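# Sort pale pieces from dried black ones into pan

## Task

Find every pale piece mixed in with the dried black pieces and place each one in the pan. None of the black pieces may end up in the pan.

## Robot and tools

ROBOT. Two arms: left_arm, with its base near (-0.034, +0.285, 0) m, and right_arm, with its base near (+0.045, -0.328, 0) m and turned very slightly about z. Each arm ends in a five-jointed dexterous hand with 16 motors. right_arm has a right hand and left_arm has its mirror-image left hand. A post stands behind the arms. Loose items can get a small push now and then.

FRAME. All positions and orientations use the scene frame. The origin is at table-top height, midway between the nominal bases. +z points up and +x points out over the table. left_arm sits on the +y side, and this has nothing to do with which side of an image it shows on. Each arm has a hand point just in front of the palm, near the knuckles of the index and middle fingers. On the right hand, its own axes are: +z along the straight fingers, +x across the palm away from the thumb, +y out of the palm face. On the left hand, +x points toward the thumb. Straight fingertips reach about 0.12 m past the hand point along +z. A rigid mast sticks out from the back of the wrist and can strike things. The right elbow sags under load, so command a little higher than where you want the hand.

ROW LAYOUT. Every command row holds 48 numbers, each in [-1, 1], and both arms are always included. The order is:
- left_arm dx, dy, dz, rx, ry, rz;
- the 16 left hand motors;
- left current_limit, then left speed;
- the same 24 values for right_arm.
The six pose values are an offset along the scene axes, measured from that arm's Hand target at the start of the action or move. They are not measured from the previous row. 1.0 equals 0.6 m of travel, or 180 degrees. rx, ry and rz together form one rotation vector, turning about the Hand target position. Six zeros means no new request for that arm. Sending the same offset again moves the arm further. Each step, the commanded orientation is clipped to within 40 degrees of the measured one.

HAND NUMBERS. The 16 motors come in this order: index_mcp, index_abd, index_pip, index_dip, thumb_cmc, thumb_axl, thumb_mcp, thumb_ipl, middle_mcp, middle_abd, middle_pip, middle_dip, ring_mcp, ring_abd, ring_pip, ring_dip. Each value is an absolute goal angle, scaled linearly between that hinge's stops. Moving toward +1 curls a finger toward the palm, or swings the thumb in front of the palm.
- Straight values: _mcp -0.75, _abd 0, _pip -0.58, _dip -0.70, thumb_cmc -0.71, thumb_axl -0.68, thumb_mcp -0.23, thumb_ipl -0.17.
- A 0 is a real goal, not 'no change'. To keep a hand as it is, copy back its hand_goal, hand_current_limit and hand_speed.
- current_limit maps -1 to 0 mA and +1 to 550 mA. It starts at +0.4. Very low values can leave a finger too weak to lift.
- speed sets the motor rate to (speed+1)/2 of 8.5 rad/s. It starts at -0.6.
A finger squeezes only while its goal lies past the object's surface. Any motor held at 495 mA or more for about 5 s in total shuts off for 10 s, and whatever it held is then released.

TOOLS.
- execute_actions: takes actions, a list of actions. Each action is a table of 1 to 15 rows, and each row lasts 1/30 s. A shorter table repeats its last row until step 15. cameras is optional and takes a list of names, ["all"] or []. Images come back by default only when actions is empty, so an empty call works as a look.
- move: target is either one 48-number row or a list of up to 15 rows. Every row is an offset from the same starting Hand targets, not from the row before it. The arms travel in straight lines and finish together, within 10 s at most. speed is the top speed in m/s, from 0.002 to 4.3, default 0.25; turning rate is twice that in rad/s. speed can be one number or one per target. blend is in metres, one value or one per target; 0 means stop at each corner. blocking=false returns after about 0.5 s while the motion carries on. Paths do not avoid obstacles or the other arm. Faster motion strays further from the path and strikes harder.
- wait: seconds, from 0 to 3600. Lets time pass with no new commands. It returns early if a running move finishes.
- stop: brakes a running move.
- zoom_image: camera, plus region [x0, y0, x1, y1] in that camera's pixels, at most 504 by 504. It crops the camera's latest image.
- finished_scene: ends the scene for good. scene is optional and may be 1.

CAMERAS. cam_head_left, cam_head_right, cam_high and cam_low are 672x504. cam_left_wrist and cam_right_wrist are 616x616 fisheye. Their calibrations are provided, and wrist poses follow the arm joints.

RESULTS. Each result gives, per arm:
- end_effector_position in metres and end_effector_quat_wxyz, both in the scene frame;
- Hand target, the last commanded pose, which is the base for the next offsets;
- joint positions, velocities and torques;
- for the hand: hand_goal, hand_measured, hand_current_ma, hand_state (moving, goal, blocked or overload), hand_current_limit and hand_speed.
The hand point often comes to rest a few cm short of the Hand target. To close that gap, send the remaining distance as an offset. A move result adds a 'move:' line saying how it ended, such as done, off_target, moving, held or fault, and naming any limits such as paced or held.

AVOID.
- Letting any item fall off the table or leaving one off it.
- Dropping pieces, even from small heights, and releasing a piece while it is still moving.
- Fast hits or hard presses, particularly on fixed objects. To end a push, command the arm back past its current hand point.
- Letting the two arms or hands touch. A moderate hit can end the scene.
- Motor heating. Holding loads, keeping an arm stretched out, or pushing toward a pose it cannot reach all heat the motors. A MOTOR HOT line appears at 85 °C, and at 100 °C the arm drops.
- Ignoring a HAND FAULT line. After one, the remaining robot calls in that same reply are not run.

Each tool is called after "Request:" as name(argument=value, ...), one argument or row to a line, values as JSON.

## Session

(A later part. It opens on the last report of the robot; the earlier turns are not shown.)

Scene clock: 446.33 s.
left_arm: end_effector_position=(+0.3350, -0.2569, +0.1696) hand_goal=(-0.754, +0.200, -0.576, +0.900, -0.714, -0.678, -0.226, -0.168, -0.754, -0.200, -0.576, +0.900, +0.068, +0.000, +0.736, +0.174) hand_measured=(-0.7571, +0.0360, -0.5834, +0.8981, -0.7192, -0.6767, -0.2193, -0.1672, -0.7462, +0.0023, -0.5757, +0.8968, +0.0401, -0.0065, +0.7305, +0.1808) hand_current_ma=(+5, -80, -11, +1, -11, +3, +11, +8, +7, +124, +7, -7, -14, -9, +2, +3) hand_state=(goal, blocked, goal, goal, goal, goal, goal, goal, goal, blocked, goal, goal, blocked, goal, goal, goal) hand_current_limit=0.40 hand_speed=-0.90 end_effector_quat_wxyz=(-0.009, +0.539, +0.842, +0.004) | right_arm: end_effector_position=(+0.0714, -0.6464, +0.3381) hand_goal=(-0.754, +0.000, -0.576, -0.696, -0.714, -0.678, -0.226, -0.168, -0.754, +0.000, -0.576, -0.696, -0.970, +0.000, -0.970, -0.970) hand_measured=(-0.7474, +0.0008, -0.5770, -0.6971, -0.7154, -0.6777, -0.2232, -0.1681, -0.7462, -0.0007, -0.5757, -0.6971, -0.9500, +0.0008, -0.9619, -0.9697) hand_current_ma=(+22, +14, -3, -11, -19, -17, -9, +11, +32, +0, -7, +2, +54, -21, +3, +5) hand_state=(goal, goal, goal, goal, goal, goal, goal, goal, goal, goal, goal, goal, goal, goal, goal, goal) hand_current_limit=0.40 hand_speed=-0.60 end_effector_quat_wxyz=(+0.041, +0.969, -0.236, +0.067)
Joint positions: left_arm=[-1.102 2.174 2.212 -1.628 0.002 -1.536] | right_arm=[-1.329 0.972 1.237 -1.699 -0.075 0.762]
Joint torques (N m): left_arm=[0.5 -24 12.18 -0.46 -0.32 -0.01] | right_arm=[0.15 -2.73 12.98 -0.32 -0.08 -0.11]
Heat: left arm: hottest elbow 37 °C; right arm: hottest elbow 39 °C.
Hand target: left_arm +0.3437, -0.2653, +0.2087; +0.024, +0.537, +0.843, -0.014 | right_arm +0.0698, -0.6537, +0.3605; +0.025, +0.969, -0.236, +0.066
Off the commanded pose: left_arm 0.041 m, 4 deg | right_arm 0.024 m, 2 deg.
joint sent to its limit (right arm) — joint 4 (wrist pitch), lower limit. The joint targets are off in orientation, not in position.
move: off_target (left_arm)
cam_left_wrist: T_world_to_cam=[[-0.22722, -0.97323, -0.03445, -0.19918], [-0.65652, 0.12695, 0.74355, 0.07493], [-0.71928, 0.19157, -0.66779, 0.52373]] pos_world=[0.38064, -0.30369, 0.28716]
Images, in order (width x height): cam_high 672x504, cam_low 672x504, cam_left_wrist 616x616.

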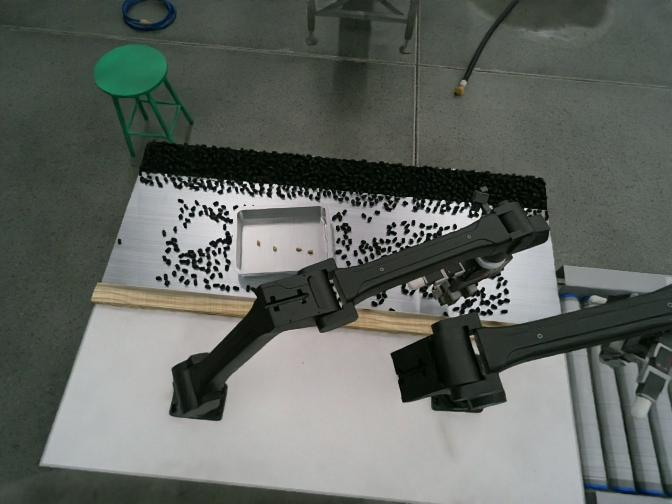

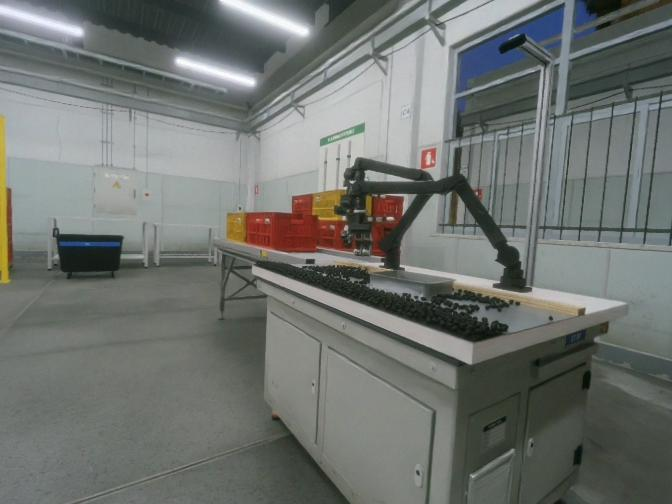

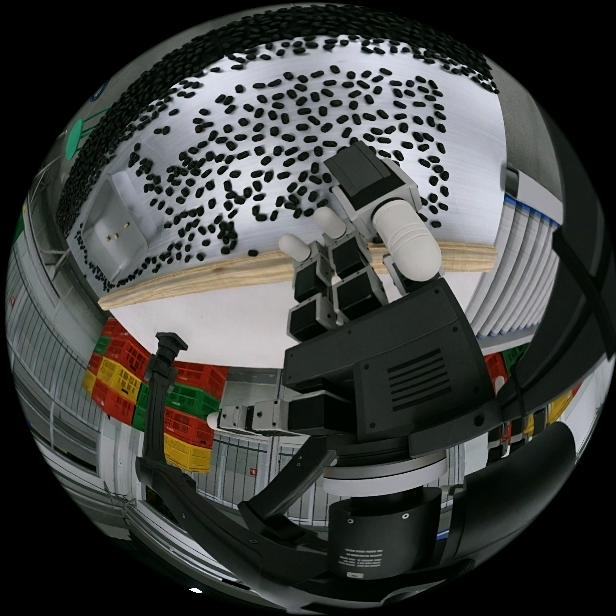

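Request:
move(
  target=[
    [0.0,0.0,0.05,0,0,0,-0.754,0.2,-0.576,0.9,-0.714,-0.678,-0.226,-0.168,-0.754,-0.2,-0.576,0.9,0.068,0,0.737,0.174,0.4,-0.9,0,0,0,0,0,0,-0.754,0,-0.576,-0.696,-0.714,-0.678,-0.226,-0.168,-0.754,0,-0.576,-0.696,-0.97,0,-0.97,-0.97,0.4,-0.6],
    [0.0738,0.7905,0.05,0.0094,0.0161,0.361,-0.754,0.2,-0.576,0.9,-0.714,-0.678,-0.226,-0.168,-0.754,-0.2,-0.576,0.9,0.068,0,0.737,0.174,0.4,-0.9,0,0,0,0,0,0,-0.754,0,-0.576,-0.696,-0.714,-0.678,-0.226,-0.168,-0.754,0,-0.576,-0.696,-0.97,0,-0.97,-0.97,0.4,-0.6],
  ],
  speed=[0.08,0.14],
  cameras=["cam_high","cam_left_wrist","cam_low"],
)

Request:
zoom_image(
  camera="cam_high",
  region=[220, 180, 350, 290],
)

Request:
zoom_image(
  camera="cam_high",
  region=[400, 250, 500, 325],
)

Request:
zoom_image(
  camera="cam_left_wrist",
  region=[200, 120, 380, 300],
)

Scene clock: 452.07 s.
left_arm: end_effector_position=(+0.3918, +0.2076, +0.2302) hand_goal=(-0.754, +0.200, -0.576, +0.900, -0.714, -0.678, -0.226, -0.168, -0.754, -0.200, -0.576, +0.900, +0.068, +0.000, +0.736, +0.174) hand_measured=(-0.7571, +0.0345, -0.5834, +0.8981, -0.7192, -0.6767, -0.2193, -0.1672, -0.7450, +0.0008, -0.5744, +0.8968, +0.0401, -0.0065, +0.7305, +0.1808) hand_current_ma=(+1, -76, -14, +0, -9, +4, +4, +5, +12, +121, +3, +2, -9, -3, -4, +7) hand_state=(goal, blocked, goal, goal, goal, goal, goal, goal, goal, blocked, goal, goal, blocked, goal, goal, goal) hand_current_limit=0.40 hand_speed=-0.90 end_effector_quat_wxyz=(-0.012, +0.008, +1.000, +0.004) | right_arm: end_effector_position=(+0.0714, -0.6464, +0.3381) hand_goal=(-0.754, +0.000, -0.576, -0.696, -0.714, -0.678, -0.226, -0.168, -0.754, +0.000, -0.576, -0.696, -0.970, +0.000, -0.970, -0.970) hand_measured=(-0.7474, +0.0008, -0.5770, -0.6958, -0.7167, -0.6777, -0.2242, -0.1681, -0.7474, -0.0007, -0.5770, -0.6958, -0.9512, -0.0007, -0.9619, -0.9697) hand_current_ma=(+3, +8, +19, -5, -15, -1, -4, +7, +18, -2, -26, -3, +41, -4, +9, +19) hand_state=(goal, goal, goal, goal, goal, goal, goal, goal, goal, goal, goal, goal, goal, goal, goal, goal) hand_current_limit=0.40 hand_speed=-0.60 end_effector_quat_wxyz=(+0.041, +0.969, -0.236, +0.067)
Joint positions: left_arm=[-0.347 1.601 1.524 -1.518 0 -1.903] | right_arm=[-1.329 0.972 1.237 -1.699 -0.075 0.762]
Joint torques (N m): left_arm=[0.15 -16.85 7.34 0.12 -0.18 -0.17] | right_arm=[0.21 -2.67 12.98 -0.34 -0.08 -0.11]
Heat: left arm: hottest elbow 37 °C; right arm: hottest elbow 39 °C.
Hand target: left_arm +0.3880, +0.2090, +0.2386; +0.000, +0.000, +1.000, +0.000 | right_arm +0.0698, -0.6537, +0.3605; +0.025, +0.969, -0.236, +0.066
Off the commanded pose: left_arm 0.009 m, 2 deg | right_arm 0.024 m, 2 deg.
joint sent to its limit (right arm) — joint 4 (wrist pitch), lower limit. The joint targets are off in orientation, not in position.
move: done
cam_left_wrist: T_world_to_cam=[[0.77847, -0.62614, -0.04394, -0.19605], [-0.39626, -0.54453, 0.73923, 0.04654], [-0.48679, -0.55805, -0.67202, 0.58165]] pos_world=[0.4542, 0.22718, 0.34786]
Images, in order (width x height): cam_high 672x504, cam_low 672x504, cam_left_wrist 616x616.

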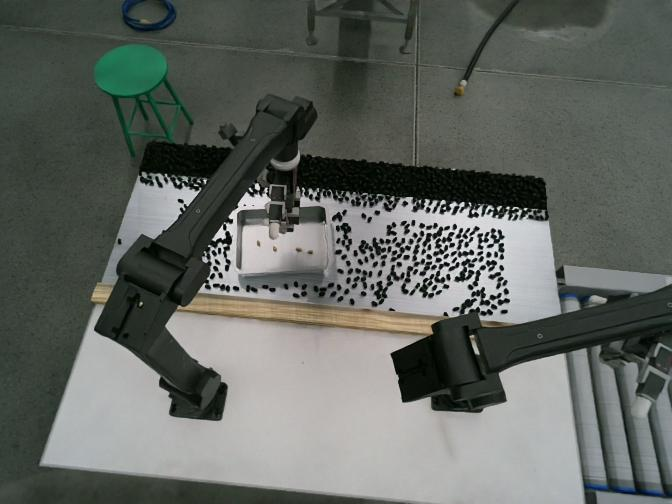

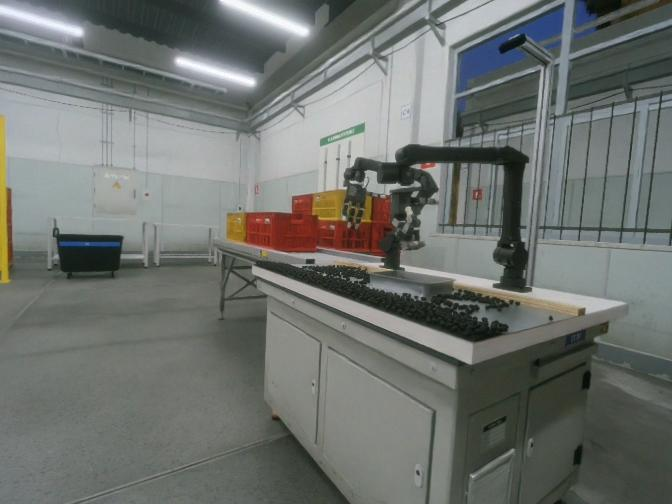

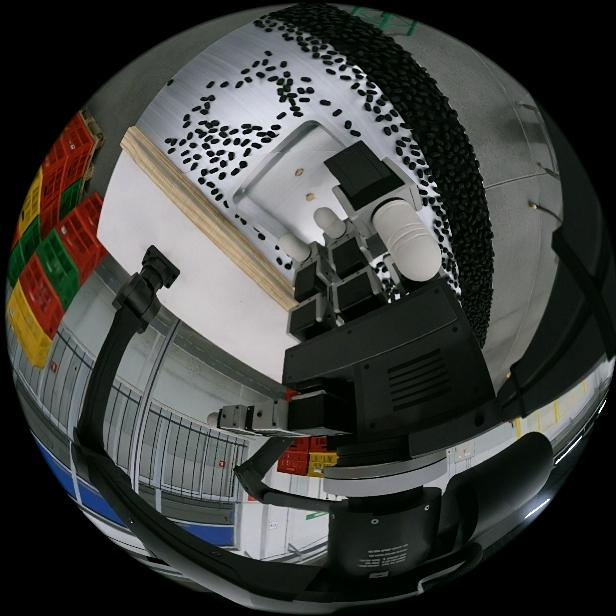

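Scaled by 3.877 from the camera's image (finer frame: 960x720).

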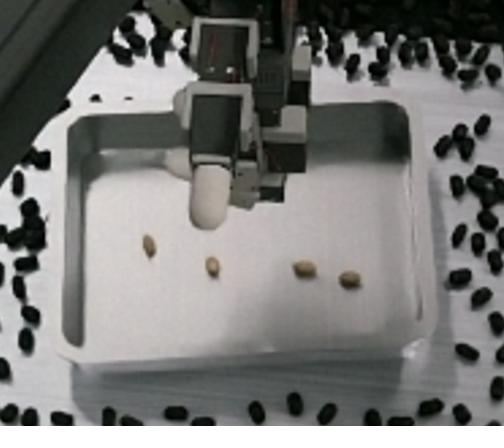

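Scaled by 5.040 from the camera's image (finer frame: 960x720).

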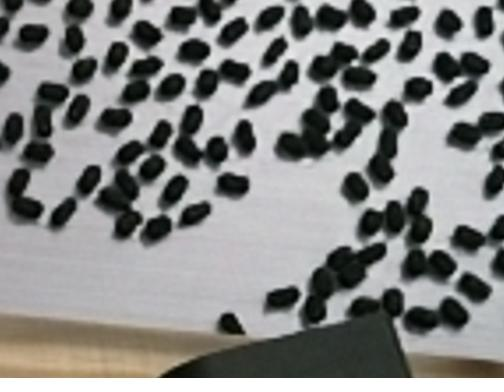

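Scaled by 2.800 from the camera's image (finer frame: 880x880).

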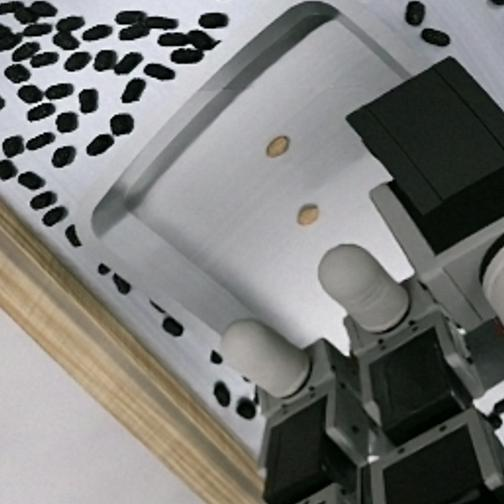

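Request:
move(
  target=[
    [-0.0117,0.0,-0.05,0,0,0,-0.754,0.2,-0.576,0.9,-0.714,-0.678,-0.226,-0.168,-0.754,-0.2,-0.576,0.9,0.068,0,0.737,0.174,0.4,-0.9,0,0,0,0,0,0,-0.754,0,-0.576,-0.696,-0.714,-0.678,-0.226,-0.168,-0.754,0,-0.576,-0.696,-0.97,0,-0.97,-0.97,0.4,-0.6],
    [-0.0117,0.0,-0.189,0,0,0,-0.754,0.2,-0.576,0.9,-0.714,-0.678,-0.226,-0.168,-0.754,-0.2,-0.576,0.9,0.068,0,0.737,0.174,0.4,-0.9,0,0,0,0,0,0,-0.754,0,-0.576,-0.696,-0.714,-0.678,-0.226,-0.168,-0.754,0,-0.576,-0.696,-0.97,0,-0.97,-0.97,0.4,-0.6],
  ],
  speed=[0.1,0.1],
  cameras=["cam_high","cam_left_wrist","cam_low"],
)

Request:
zoom_image(
  camera="cam_high",
  region=[220, 180, 350, 290],
)

Request:
zoom_image(
  camera="cam_left_wrist",
  region=[200, 120, 380, 300],
)

Request:
zoom_image(
  camera="cam_low",
  region=[370, 230, 450, 290],
)

Scene clock: 454.53 s.
left_arm: end_effector_position=(+0.3802, +0.2116, +0.1266) hand_goal=(-0.754, +0.200, -0.576, +0.900, -0.714, -0.678, -0.226, -0.168, -0.754, -0.200, -0.576, +0.900, +0.068, +0.000, +0.736, +0.174) hand_measured=(-0.7583, +0.0360, -0.5834, +0.8981, -0.7180, -0.6767, -0.2193, -0.1681, -0.7462, +0.0023, -0.5744, +0.8955, +0.0413, -0.0065, +0.7293, +0.1808) hand_current_ma=(+8, -78, -8, +1, -11, +15, +9, +5, +6, +115, +3, +5, -18, -9, +3, +3) hand_state=(goal, blocked, goal, goal, goal, goal, goal, goal, goal, blocked, goal, goal, blocked, goal, goal, goal) hand_current_limit=0.40 hand_speed=-0.90 end_effector_quat_wxyz=(-0.005, +0.005, +1.000, +0.002) | right_arm: end_effector_position=(+0.0714, -0.6464, +0.3381) hand_goal=(-0.754, +0.000, -0.576, -0.696, -0.714, -0.678, -0.226, -0.168, -0.754, +0.000, -0.576, -0.696, -0.970, +0.000, -0.970, -0.970) hand_measured=(-0.7474, -0.0007, -0.5770, -0.6958, -0.7154, -0.6767, -0.2232, -0.1681, -0.7462, -0.0007, -0.5770, -0.6958, -0.9512, +0.0008, -0.9632, -0.9697) hand_current_ma=(+23, -7, +6, -6, -24, +7, +3, +3, +9, -8, +0, +0, +63, +15, -2, +21) hand_state=(goal, goal, goal, goal, goal, goal, goal, goal, goal, goal, goal, goal, goal, goal, goal, goal) hand_current_limit=0.40 hand_speed=-0.60 end_effector_quat_wxyz=(+0.041, +0.969, -0.236, +0.067)
Joint positions: left_arm=[-0.347 1.618 1.269 -1.231 0 -1.908] | right_arm=[-1.329 0.972 1.237 -1.699 -0.075 0.762]
Joint torques (N m): left_arm=[-0.32 -14.45 7.08 0.49 -0.18 -0.19] | right_arm=[0.15 -2.67 13 -0.32 -0.08 -0.11]
Heat: left arm: hottest elbow 36 °C; right arm: hottest elbow 39 °C.
Hand target: left_arm +0.3810, +0.2090, +0.1254; +0.000, +0.000, +1.000, +0.000 | right_arm +0.0698, -0.6537, +0.3605; +0.025, +0.969, -0.236, +0.066
Off the commanded pose: left_arm 0.003 m, 1 deg | right_arm 0.024 m, 2 deg.
joint sent to its limit (right arm) — joint 4 (wrist pitch), lower limit. The joint targets are off in orientation, not in position.
move: done
cam_left_wrist: T_world_to_cam=[[0.78183, -0.62276, -0.03022, -0.19279], [-0.40389, -0.54278, 0.73638, 0.12367], [-0.475, -0.56352, -0.67589, 0.50577]] pos_world=[0.44092, 0.23207, 0.24495]
Images, in order (width x height): cam_high 672x504, cam_low 672x504, cam_left_wrist 616x616.

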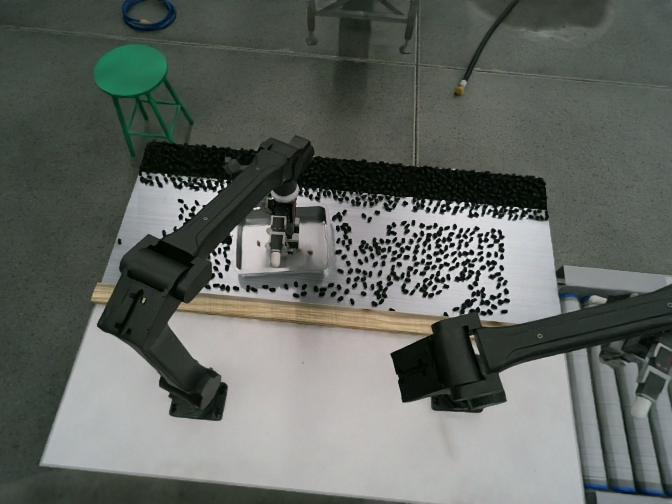

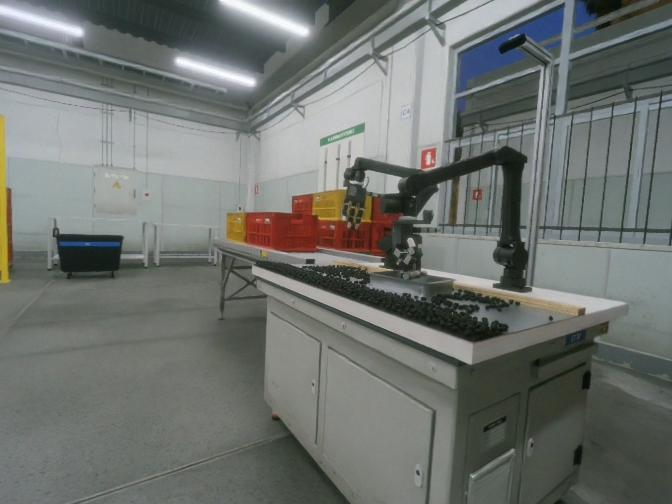

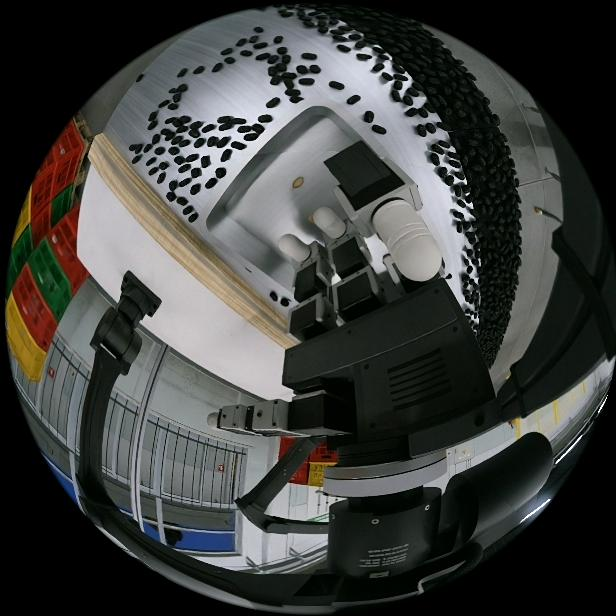

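Scaled by 3.877 from the camera's image (finer frame: 960x720).

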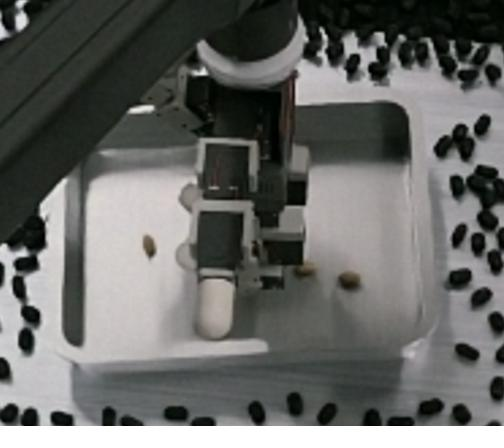

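Scaled by 2.800 from the camera's image (finer frame: 880x880).

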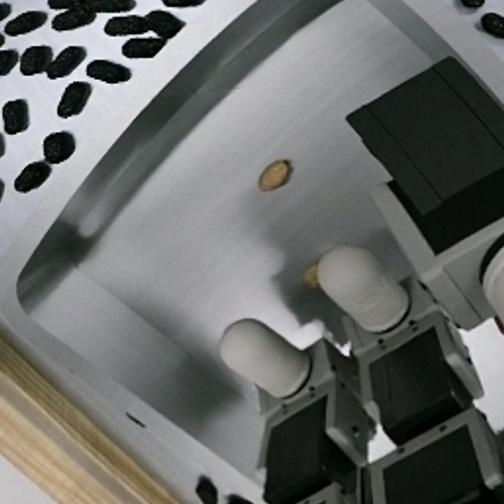

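Scaled by 6.300 from the camera's image (finer frame: 960x720).

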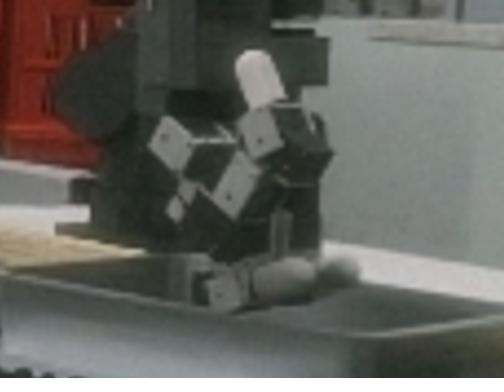

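Request:
move(
  target=[
    [0.0,-0.0108,-0.025,0,0,0,-0.754,0.2,-0.576,0.9,-0.714,-0.678,-0.226,-0.168,-0.754,-0.2,-0.576,0.9,0.068,0,0.737,0.174,0.4,-0.9,0,0,0,0,0,0,-0.754,0,-0.576,-0.696,-0.714,-0.678,-0.226,-0.168,-0.754,0,-0.576,-0.696,-0.97,0,-0.97,-0.97,0.4,-0.6],
  ],
  speed=[0.06],
  cameras=["cam_high","cam_left_wrist"],
)

Request:
zoom_image(
  camera="cam_high",
  region=[220, 180, 350, 290],
)

Request:
zoom_image(
  camera="cam_left_wrist",
  region=[200, 120, 380, 300],
)

Scene clock: 455.50 s.
left_arm: end_effector_position=(+0.3815, +0.2077, +0.1133) hand_goal=(-0.754, +0.200, -0.576, +0.900, -0.714, -0.678, -0.226, -0.168, -0.754, -0.200, -0.576, +0.900, +0.068, +0.000, +0.736, +0.174) hand_measured=(-0.7583, +0.0360, -0.5821, +0.8981, -0.7205, -0.6777, -0.2193, -0.1672, -0.7462, +0.0023, -0.5731, +0.8955, +0.0413, -0.0051, +0.7305, +0.1820) hand_current_ma=(+7, -88, -8, -8, -5, +6, +9, +4, +11, +126, -4, -12, -13, -6, +5, +6) hand_state=(goal, blocked, goal, goal, goal, goal, goal, goal, goal, blocked, goal, goal, blocked, goal, goal, goal) hand_current_limit=0.40 hand_speed=-0.90 end_effector_quat_wxyz=(-0.003, +0.002, +1.000, +0.001) | right_arm: end_effector_position=(+0.0714, -0.6464, +0.3381) hand_goal=(-0.754, +0.000, -0.576, -0.696, -0.714, -0.678, -0.226, -0.168, -0.754, +0.000, -0.576, -0.696, -0.970, +0.000, -0.970, -0.970) hand_measured=(-0.7474, +0.0008, -0.5770, -0.6958, -0.7167, -0.6767, -0.2232, -0.1672, -0.7462, -0.0007, -0.5770, -0.6971, -0.9500, +0.0008, -0.9619, -0.9697) hand_current_ma=(+19, -3, +5, -6, -9, -2, +5, +5, +18, +2, -18, +10, +50, -3, +5, +23) hand_state=(goal, goal, goal, goal, goal, goal, goal, goal, goal, goal, goal, goal, goal, goal, goal, goal) hand_current_limit=0.40 hand_speed=-0.60 end_effector_quat_wxyz=(+0.041, +0.969, -0.236, +0.067)
Joint positions: left_arm=[-0.353 1.635 1.253 -1.194 0 -1.92] | right_arm=[-1.329 0.972 1.237 -1.699 -0.075 0.762]
Joint velocities: left_arm=[-0.005 0.015 -0.002 -0.002 -0.066 -0.168] | right_arm=[within noise]
Joint torques (N m): left_arm=[-0.91 -14.04 6.95 0.51 -0.17 -0.19] | right_arm=[0.15 -2.73 12.98 -0.31 -0.07 -0.11]
Heat: left arm: hottest elbow 36 °C; right arm: hottest elbow 39 °C.
Hand target: left_arm +0.3810, +0.2025, +0.1103; +0.000, +0.000, +1.000, +0.000 | right_arm +0.0698, -0.6537, +0.3605; +0.025, +0.969, -0.236, +0.066
Off the commanded pose: left_arm 0.006 m, 0 deg | right_arm 0.024 m, 2 deg.
joint sent to its limit (right arm) — joint 4 (wrist pitch), lower limit. The joint targets are off in orientation, not in position.
move: done
cam_left_wrist: T_world_to_cam=[[0.78601, -0.61767, -0.02594, -0.19973], [-0.40349, -0.54434, 0.73545, 0.13209], [-0.46838, -0.56761, -0.67708, 0.4937]] pos_world=[0.44153, 0.22876, 0.23195]

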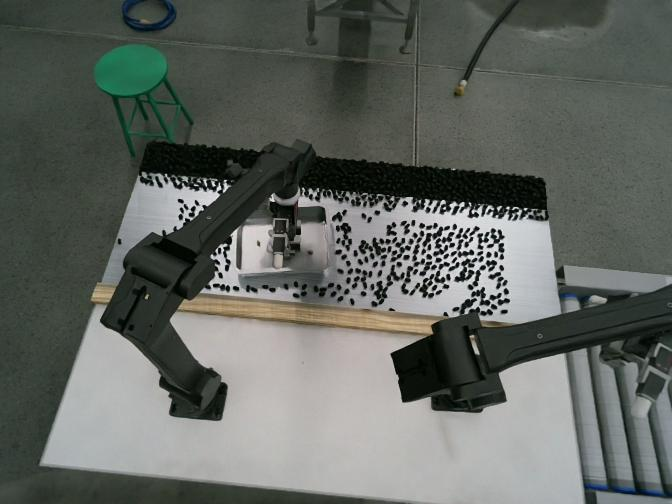

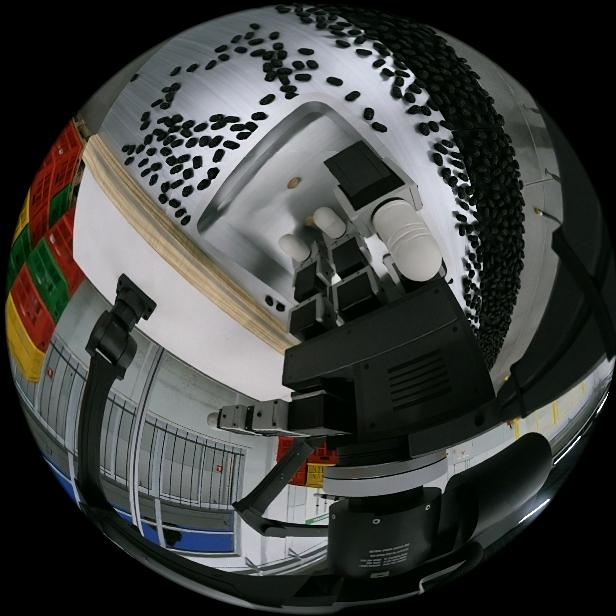

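Scaled by 3.877 from the camera's image (finer frame: 960x720).

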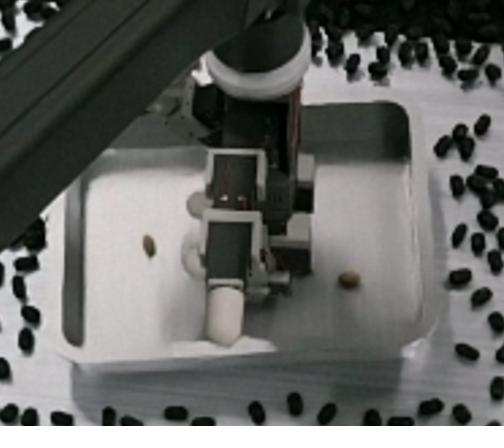

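Scaled by 2.800 from the camera's image (finer frame: 880x880).

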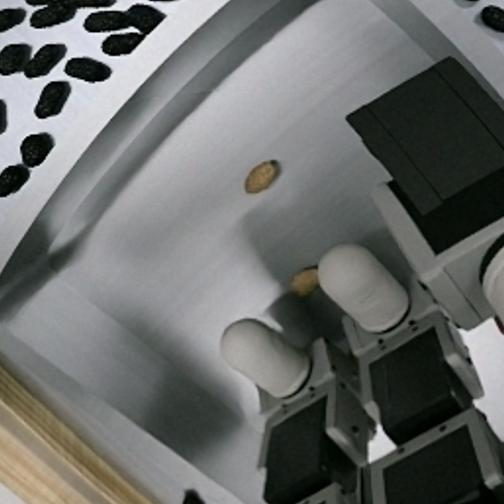

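Request:
move(
  target=[
    [0,0.0,-0.0225,0,0,0,-0.754,0.2,-0.576,0.9,-0.714,-0.678,-0.226,-0.168,-0.754,-0.2,-0.576,0.9,0.068,0,0.737,0.174,0.4,-0.9,0,0,0,0,0,0,-0.754,0,-0.576,-0.696,-0.714,-0.678,-0.226,-0.168,-0.754,0,-0.576,-0.696,-0.97,0,-0.97,-0.97,0.4,-0.6],
    [0,0.0,-0.033,0,0,0,-0.754,0.2,-0.576,0.9,-0.714,-0.678,-0.226,-0.168,-0.754,-0.2,-0.576,0.9,0.068,0,0.737,0.174,0.4,-0.9,0,0,0,0,0,0,-0.754,0,-0.576,-0.696,-0.714,-0.678,-0.226,-0.168,-0.754,0,-0.576,-0.696,-0.97,0,-0.97,-0.97,0.4,-0.6],
  ],
  speed=[0.04,0.03],
  cameras=["cam_high","cam_left_wrist"],
)

Request:
zoom_image(
  camera="cam_high",
  region=[220, 180, 350, 290],
)

Request:
zoom_image(
  camera="cam_left_wrist",
  region=[200, 120, 380, 300],
)

Scene clock: 457.00 s.
left_arm: end_effector_position=(+0.3821, +0.2075, +0.0957) hand_goal=(-0.754, +0.200, -0.576, +0.900, -0.714, -0.678, -0.226, -0.168, -0.754, -0.200, -0.576, +0.900, +0.068, +0.000, +0.736, +0.174) hand_measured=(-0.7571, +0.0345, -0.5834, +0.8968, -0.7192, -0.6767, -0.2203, -0.1681, -0.7450, +0.0023, -0.5744, +0.8968, +0.0425, -0.0065, +0.7305, +0.1808) hand_current_ma=(+18, -87, -13, +6, -5, +4, +18, +4, +15, +121, +4, -4, -14, +0, +5, +3) hand_state=(goal, blocked, goal, goal, goal, goal, goal, goal, goal, blocked, goal, goal, blocked, goal, goal, goal) hand_current_limit=0.40 hand_speed=-0.90 end_effector_quat_wxyz=(+0.000, +0.002, +1.000, +0.000) | right_arm: end_effector_position=(+0.0714, -0.6464, +0.3381) hand_goal=(-0.754, +0.000, -0.576, -0.696, -0.714, -0.678, -0.226, -0.168, -0.754, +0.000, -0.576, -0.696, -0.970, +0.000, -0.970, -0.970) hand_measured=(-0.7474, +0.0008, -0.5770, -0.6958, -0.7154, -0.6767, -0.2232, -0.1681, -0.7474, -0.0007, -0.5770, -0.6958, -0.9512, +0.0008, -0.9619, -0.9697) hand_current_ma=(+28, +2, -1, -9, -10, -13, -3, -3, +20, -11, +2, +13, +51, -14, +14, +14) hand_state=(goal, goal, goal, goal, goal, goal, goal, goal, goal, goal, goal, goal, goal, goal, goal, goal) hand_current_limit=0.40 hand_speed=-0.60 end_effector_quat_wxyz=(+0.041, +0.969, -0.236, +0.067)
Joint positions: left_arm=[-0.353 1.652 1.225 -1.144 0 -1.921] | right_arm=[-1.329 0.972 1.237 -1.699 -0.075 0.762]
Joint torques (N m): left_arm=[-0.91 -13.33 6.65 0.54 -0.18 -0.18] | right_arm=[0.15 -2.73 12.98 -0.34 -0.08 -0.11]
Heat: left arm: hottest elbow 36 °C; right arm: hottest elbow 39 °C.
Hand target: left_arm +0.3809, +0.2025, +0.0904; +0.000, +0.000, +1.000, +0.000 | right_arm +0.0698, -0.6537, +0.3605; +0.025, +0.969, -0.236, +0.066
Off the commanded pose: left_arm 0.007 m, 0 deg | right_arm 0.024 m, 2 deg.
joint sent to its limit (right arm) — joint 4 (wrist pitch), lower limit. The joint targets are off in orientation, not in position.
move: done
cam_left_wrist: T_world_to_cam=[[0.78632, -0.61746, -0.02117, -0.20147], [-0.40678, -0.5432, 0.73448, 0.14633], [-0.46501, -0.56892, -0.6783, 0.48104]] pos_world=[0.44164, 0.22876, 0.21455]

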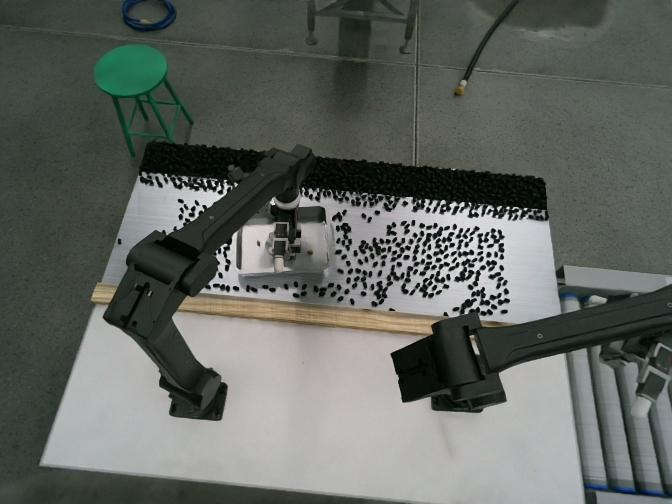

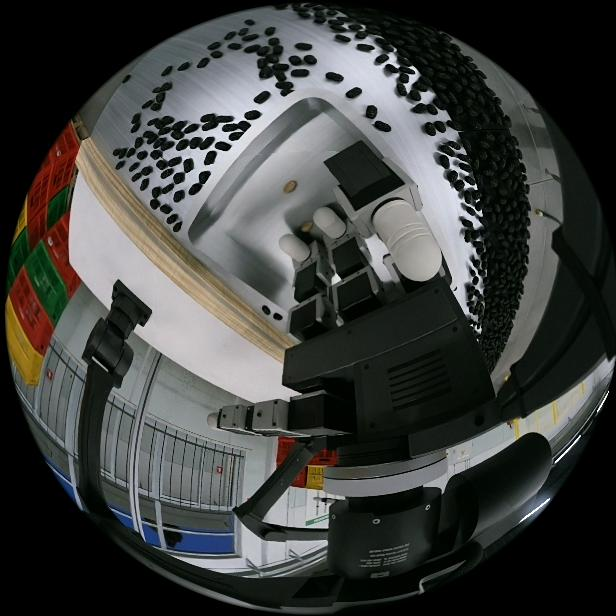

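Scaled by 3.877 from the camera's image (finer frame: 960x720).

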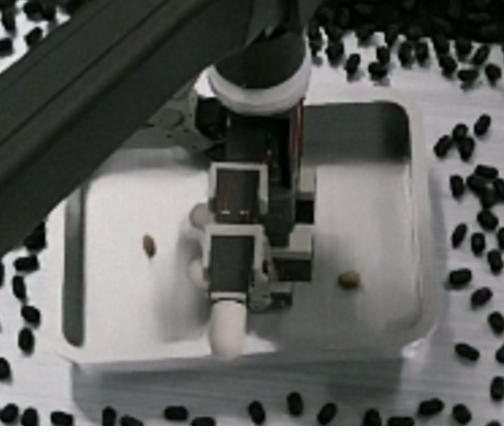

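Scaled by 2.800 from the camera's image (finer frame: 880x880).

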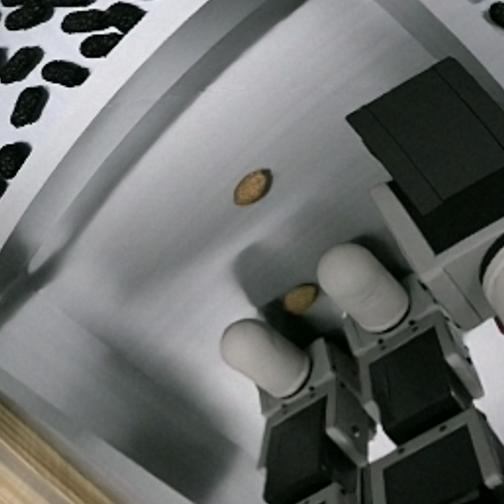

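Request:
move(
  target=[
    [0,0,0,0,0,0,-0.754,-0.06,-0.576,0.9,-0.714,-0.678,-0.226,-0.168,-0.754,0.05,-0.576,0.9,0.068,0,0.737,0.174,0.4,-0.92,0,0,0,0,0,0,-0.754,0,-0.576,-0.696,-0.714,-0.678,-0.226,-0.168,-0.754,0,-0.576,-0.696,-0.97,0,-0.97,-0.97,0.4,-0.6],
    [0.0155,-0.005,0.06,-0.0065,-0.017,0,-0.754,-0.06,-0.576,0.9,-0.714,-0.678,-0.226,-0.168,-0.754,0.05,-0.576,0.9,0.068,0,0.737,0.174,0.4,-0.92,0,0,0,0,0,0,-0.754,0,-0.576,-0.696,-0.714,-0.678,-0.226,-0.168,-0.754,0,-0.576,-0.696,-0.97,0,-0.97,-0.97,0.4,-0.6],
    [0.018,-0.006,0.30,-0.0065,-0.017,0,-0.754,-0.06,-0.576,0.9,-0.714,-0.678,-0.226,-0.168,-0.754,0.05,-0.576,0.9,0.068,0,0.737,0.174,0.4,-0.92,0,0,0,0,0,0,-0.754,0,-0.576,-0.696,-0.714,-0.678,-0.226,-0.168,-0.754,0,-0.576,-0.696,-0.97,0,-0.97,-0.97,0.4,-0.6],
  ],
  speed=[0.05,0.05,0.13],
  cameras=["cam_high","cam_left_wrist"],
)

Request:
zoom_image(
  camera="cam_high",
  region=[220, 180, 350, 290],
)

Request:
zoom_image(
  camera="cam_left_wrist",
  region=[200, 120, 380, 300],
)

Scene clock: 461.07 s.
left_arm: end_effector_position=(+0.3827, +0.2072, +0.2444) hand_goal=(-0.754, -0.060, -0.576, +0.900, -0.714, -0.678, -0.226, -0.168, -0.754, +0.050, -0.576, +0.900, +0.068, +0.000, +0.736, +0.174) hand_measured=(-0.7511, -0.0505, -0.5821, +0.8968, -0.7192, -0.6777, -0.2193, -0.1672, -0.7450, +0.0389, -0.5757, +0.8968, +0.0413, -0.0051, +0.7293, +0.1808) hand_current_ma=(+8, +6, -10, +2, -5, +10, +16, +13, +13, +1, +7, +0, -16, -5, +3, +3) hand_state=(goal, goal, goal, goal, goal, goal, goal, goal, goal, goal, goal, goal, blocked, goal, goal, goal) hand_current_limit=0.40 hand_speed=-0.92 end_effector_quat_wxyz=(-0.002, +0.002, +1.000, +0.001) | right_arm: end_effector_position=(+0.0714, -0.6464, +0.3381) hand_goal=(-0.754, +0.000, -0.576, -0.696, -0.714, -0.678, -0.226, -0.168, -0.754, +0.000, -0.576, -0.696, -0.970, +0.000, -0.970, -0.970) hand_measured=(-0.7474, -0.0007, -0.5770, -0.6958, -0.7154, -0.6777, -0.2232, -0.1681, -0.7462, -0.0007, -0.5782, -0.6971, -0.9512, +0.0008, -0.9632, -0.9697) hand_current_ma=(+28, -4, +3, -26, -16, -4, +14, +25, +25, -4, -10, +12, +44, -7, +16, +10) hand_state=(goal, goal, goal, goal, goal, goal, goal, goal, goal, goal, goal, goal, goal, goal, goal, goal) hand_current_limit=0.40 hand_speed=-0.60 end_effector_quat_wxyz=(+0.041, +0.969, -0.236, +0.067)
Joint positions: left_arm=[-0.353 1.565 1.521 -1.53 0 -1.921] | right_arm=[-1.329 0.972 1.237 -1.699 -0.075 0.762]
Joint torques (N m): left_arm=[-0.85 -15.5 11.86 -0.43 -0.15 -0.16] | right_arm=[0.21 -2.78 12.97 -0.32 -0.07 -0.11]
Heat: left arm: hottest elbow 36 °C; right arm: hottest elbow 39 °C.
Hand target: left_arm +0.3917, +0.1989, +0.2705; +0.027, +0.000, +1.000, -0.010 | right_arm +0.0698, -0.6537, +0.3605; +0.025, +0.969, -0.236, +0.066
Off the commanded pose: left_arm 0.029 m, 3 deg | right_arm 0.024 m, 2 deg.
joint sent to its limit (right arm) — joint 4 (wrist pitch), lower limit. The joint targets are off in orientation, not in position.
move: off_target (left_arm)
cam_left_wrist: T_world_to_cam=[[0.78653, -0.61708, -0.02408, -0.19841], [-0.4044, -0.54414, 0.73511, 0.03634], [-0.46672, -0.56845, -0.67752, 0.58233]] pos_world=[0.44253, 0.22836, 0.36305]

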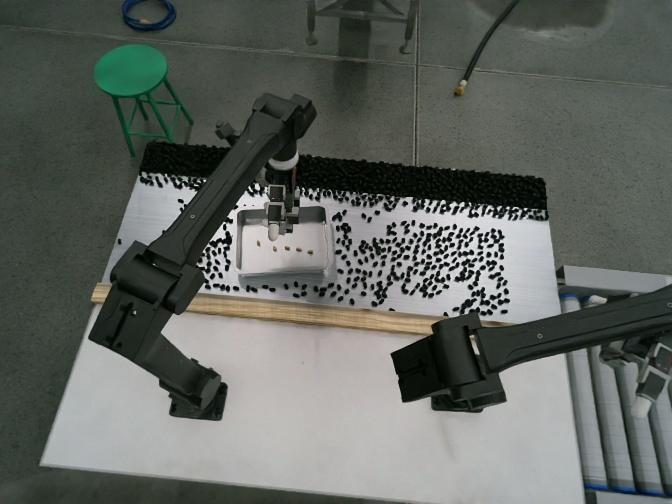

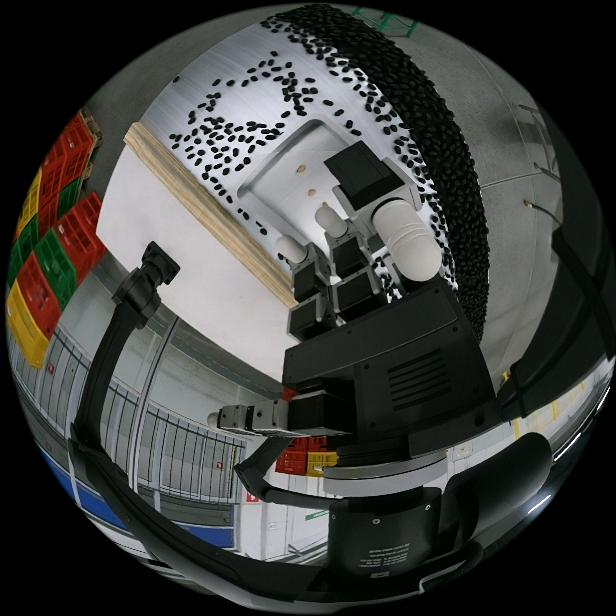

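Scaled by 3.877 from the camera's image (finer frame: 960x720).

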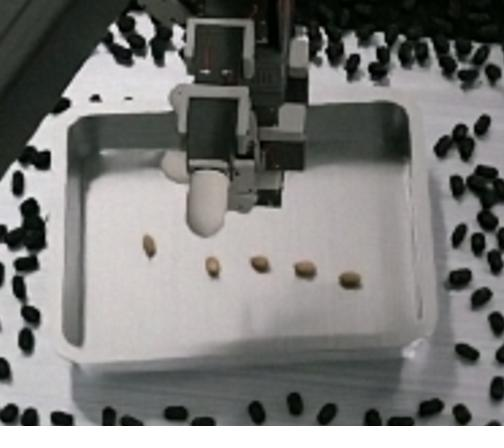

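Scaled by 2.800 from the camera's image (finer frame: 880x880).

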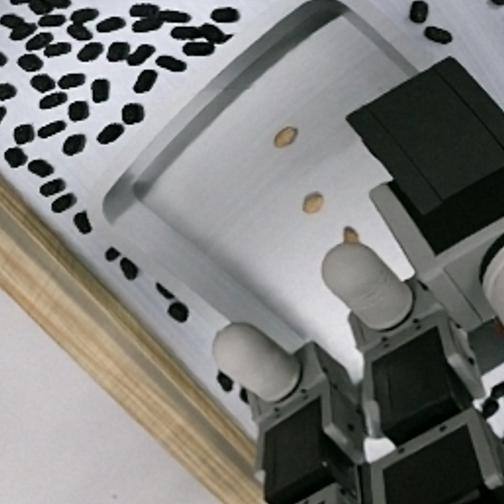

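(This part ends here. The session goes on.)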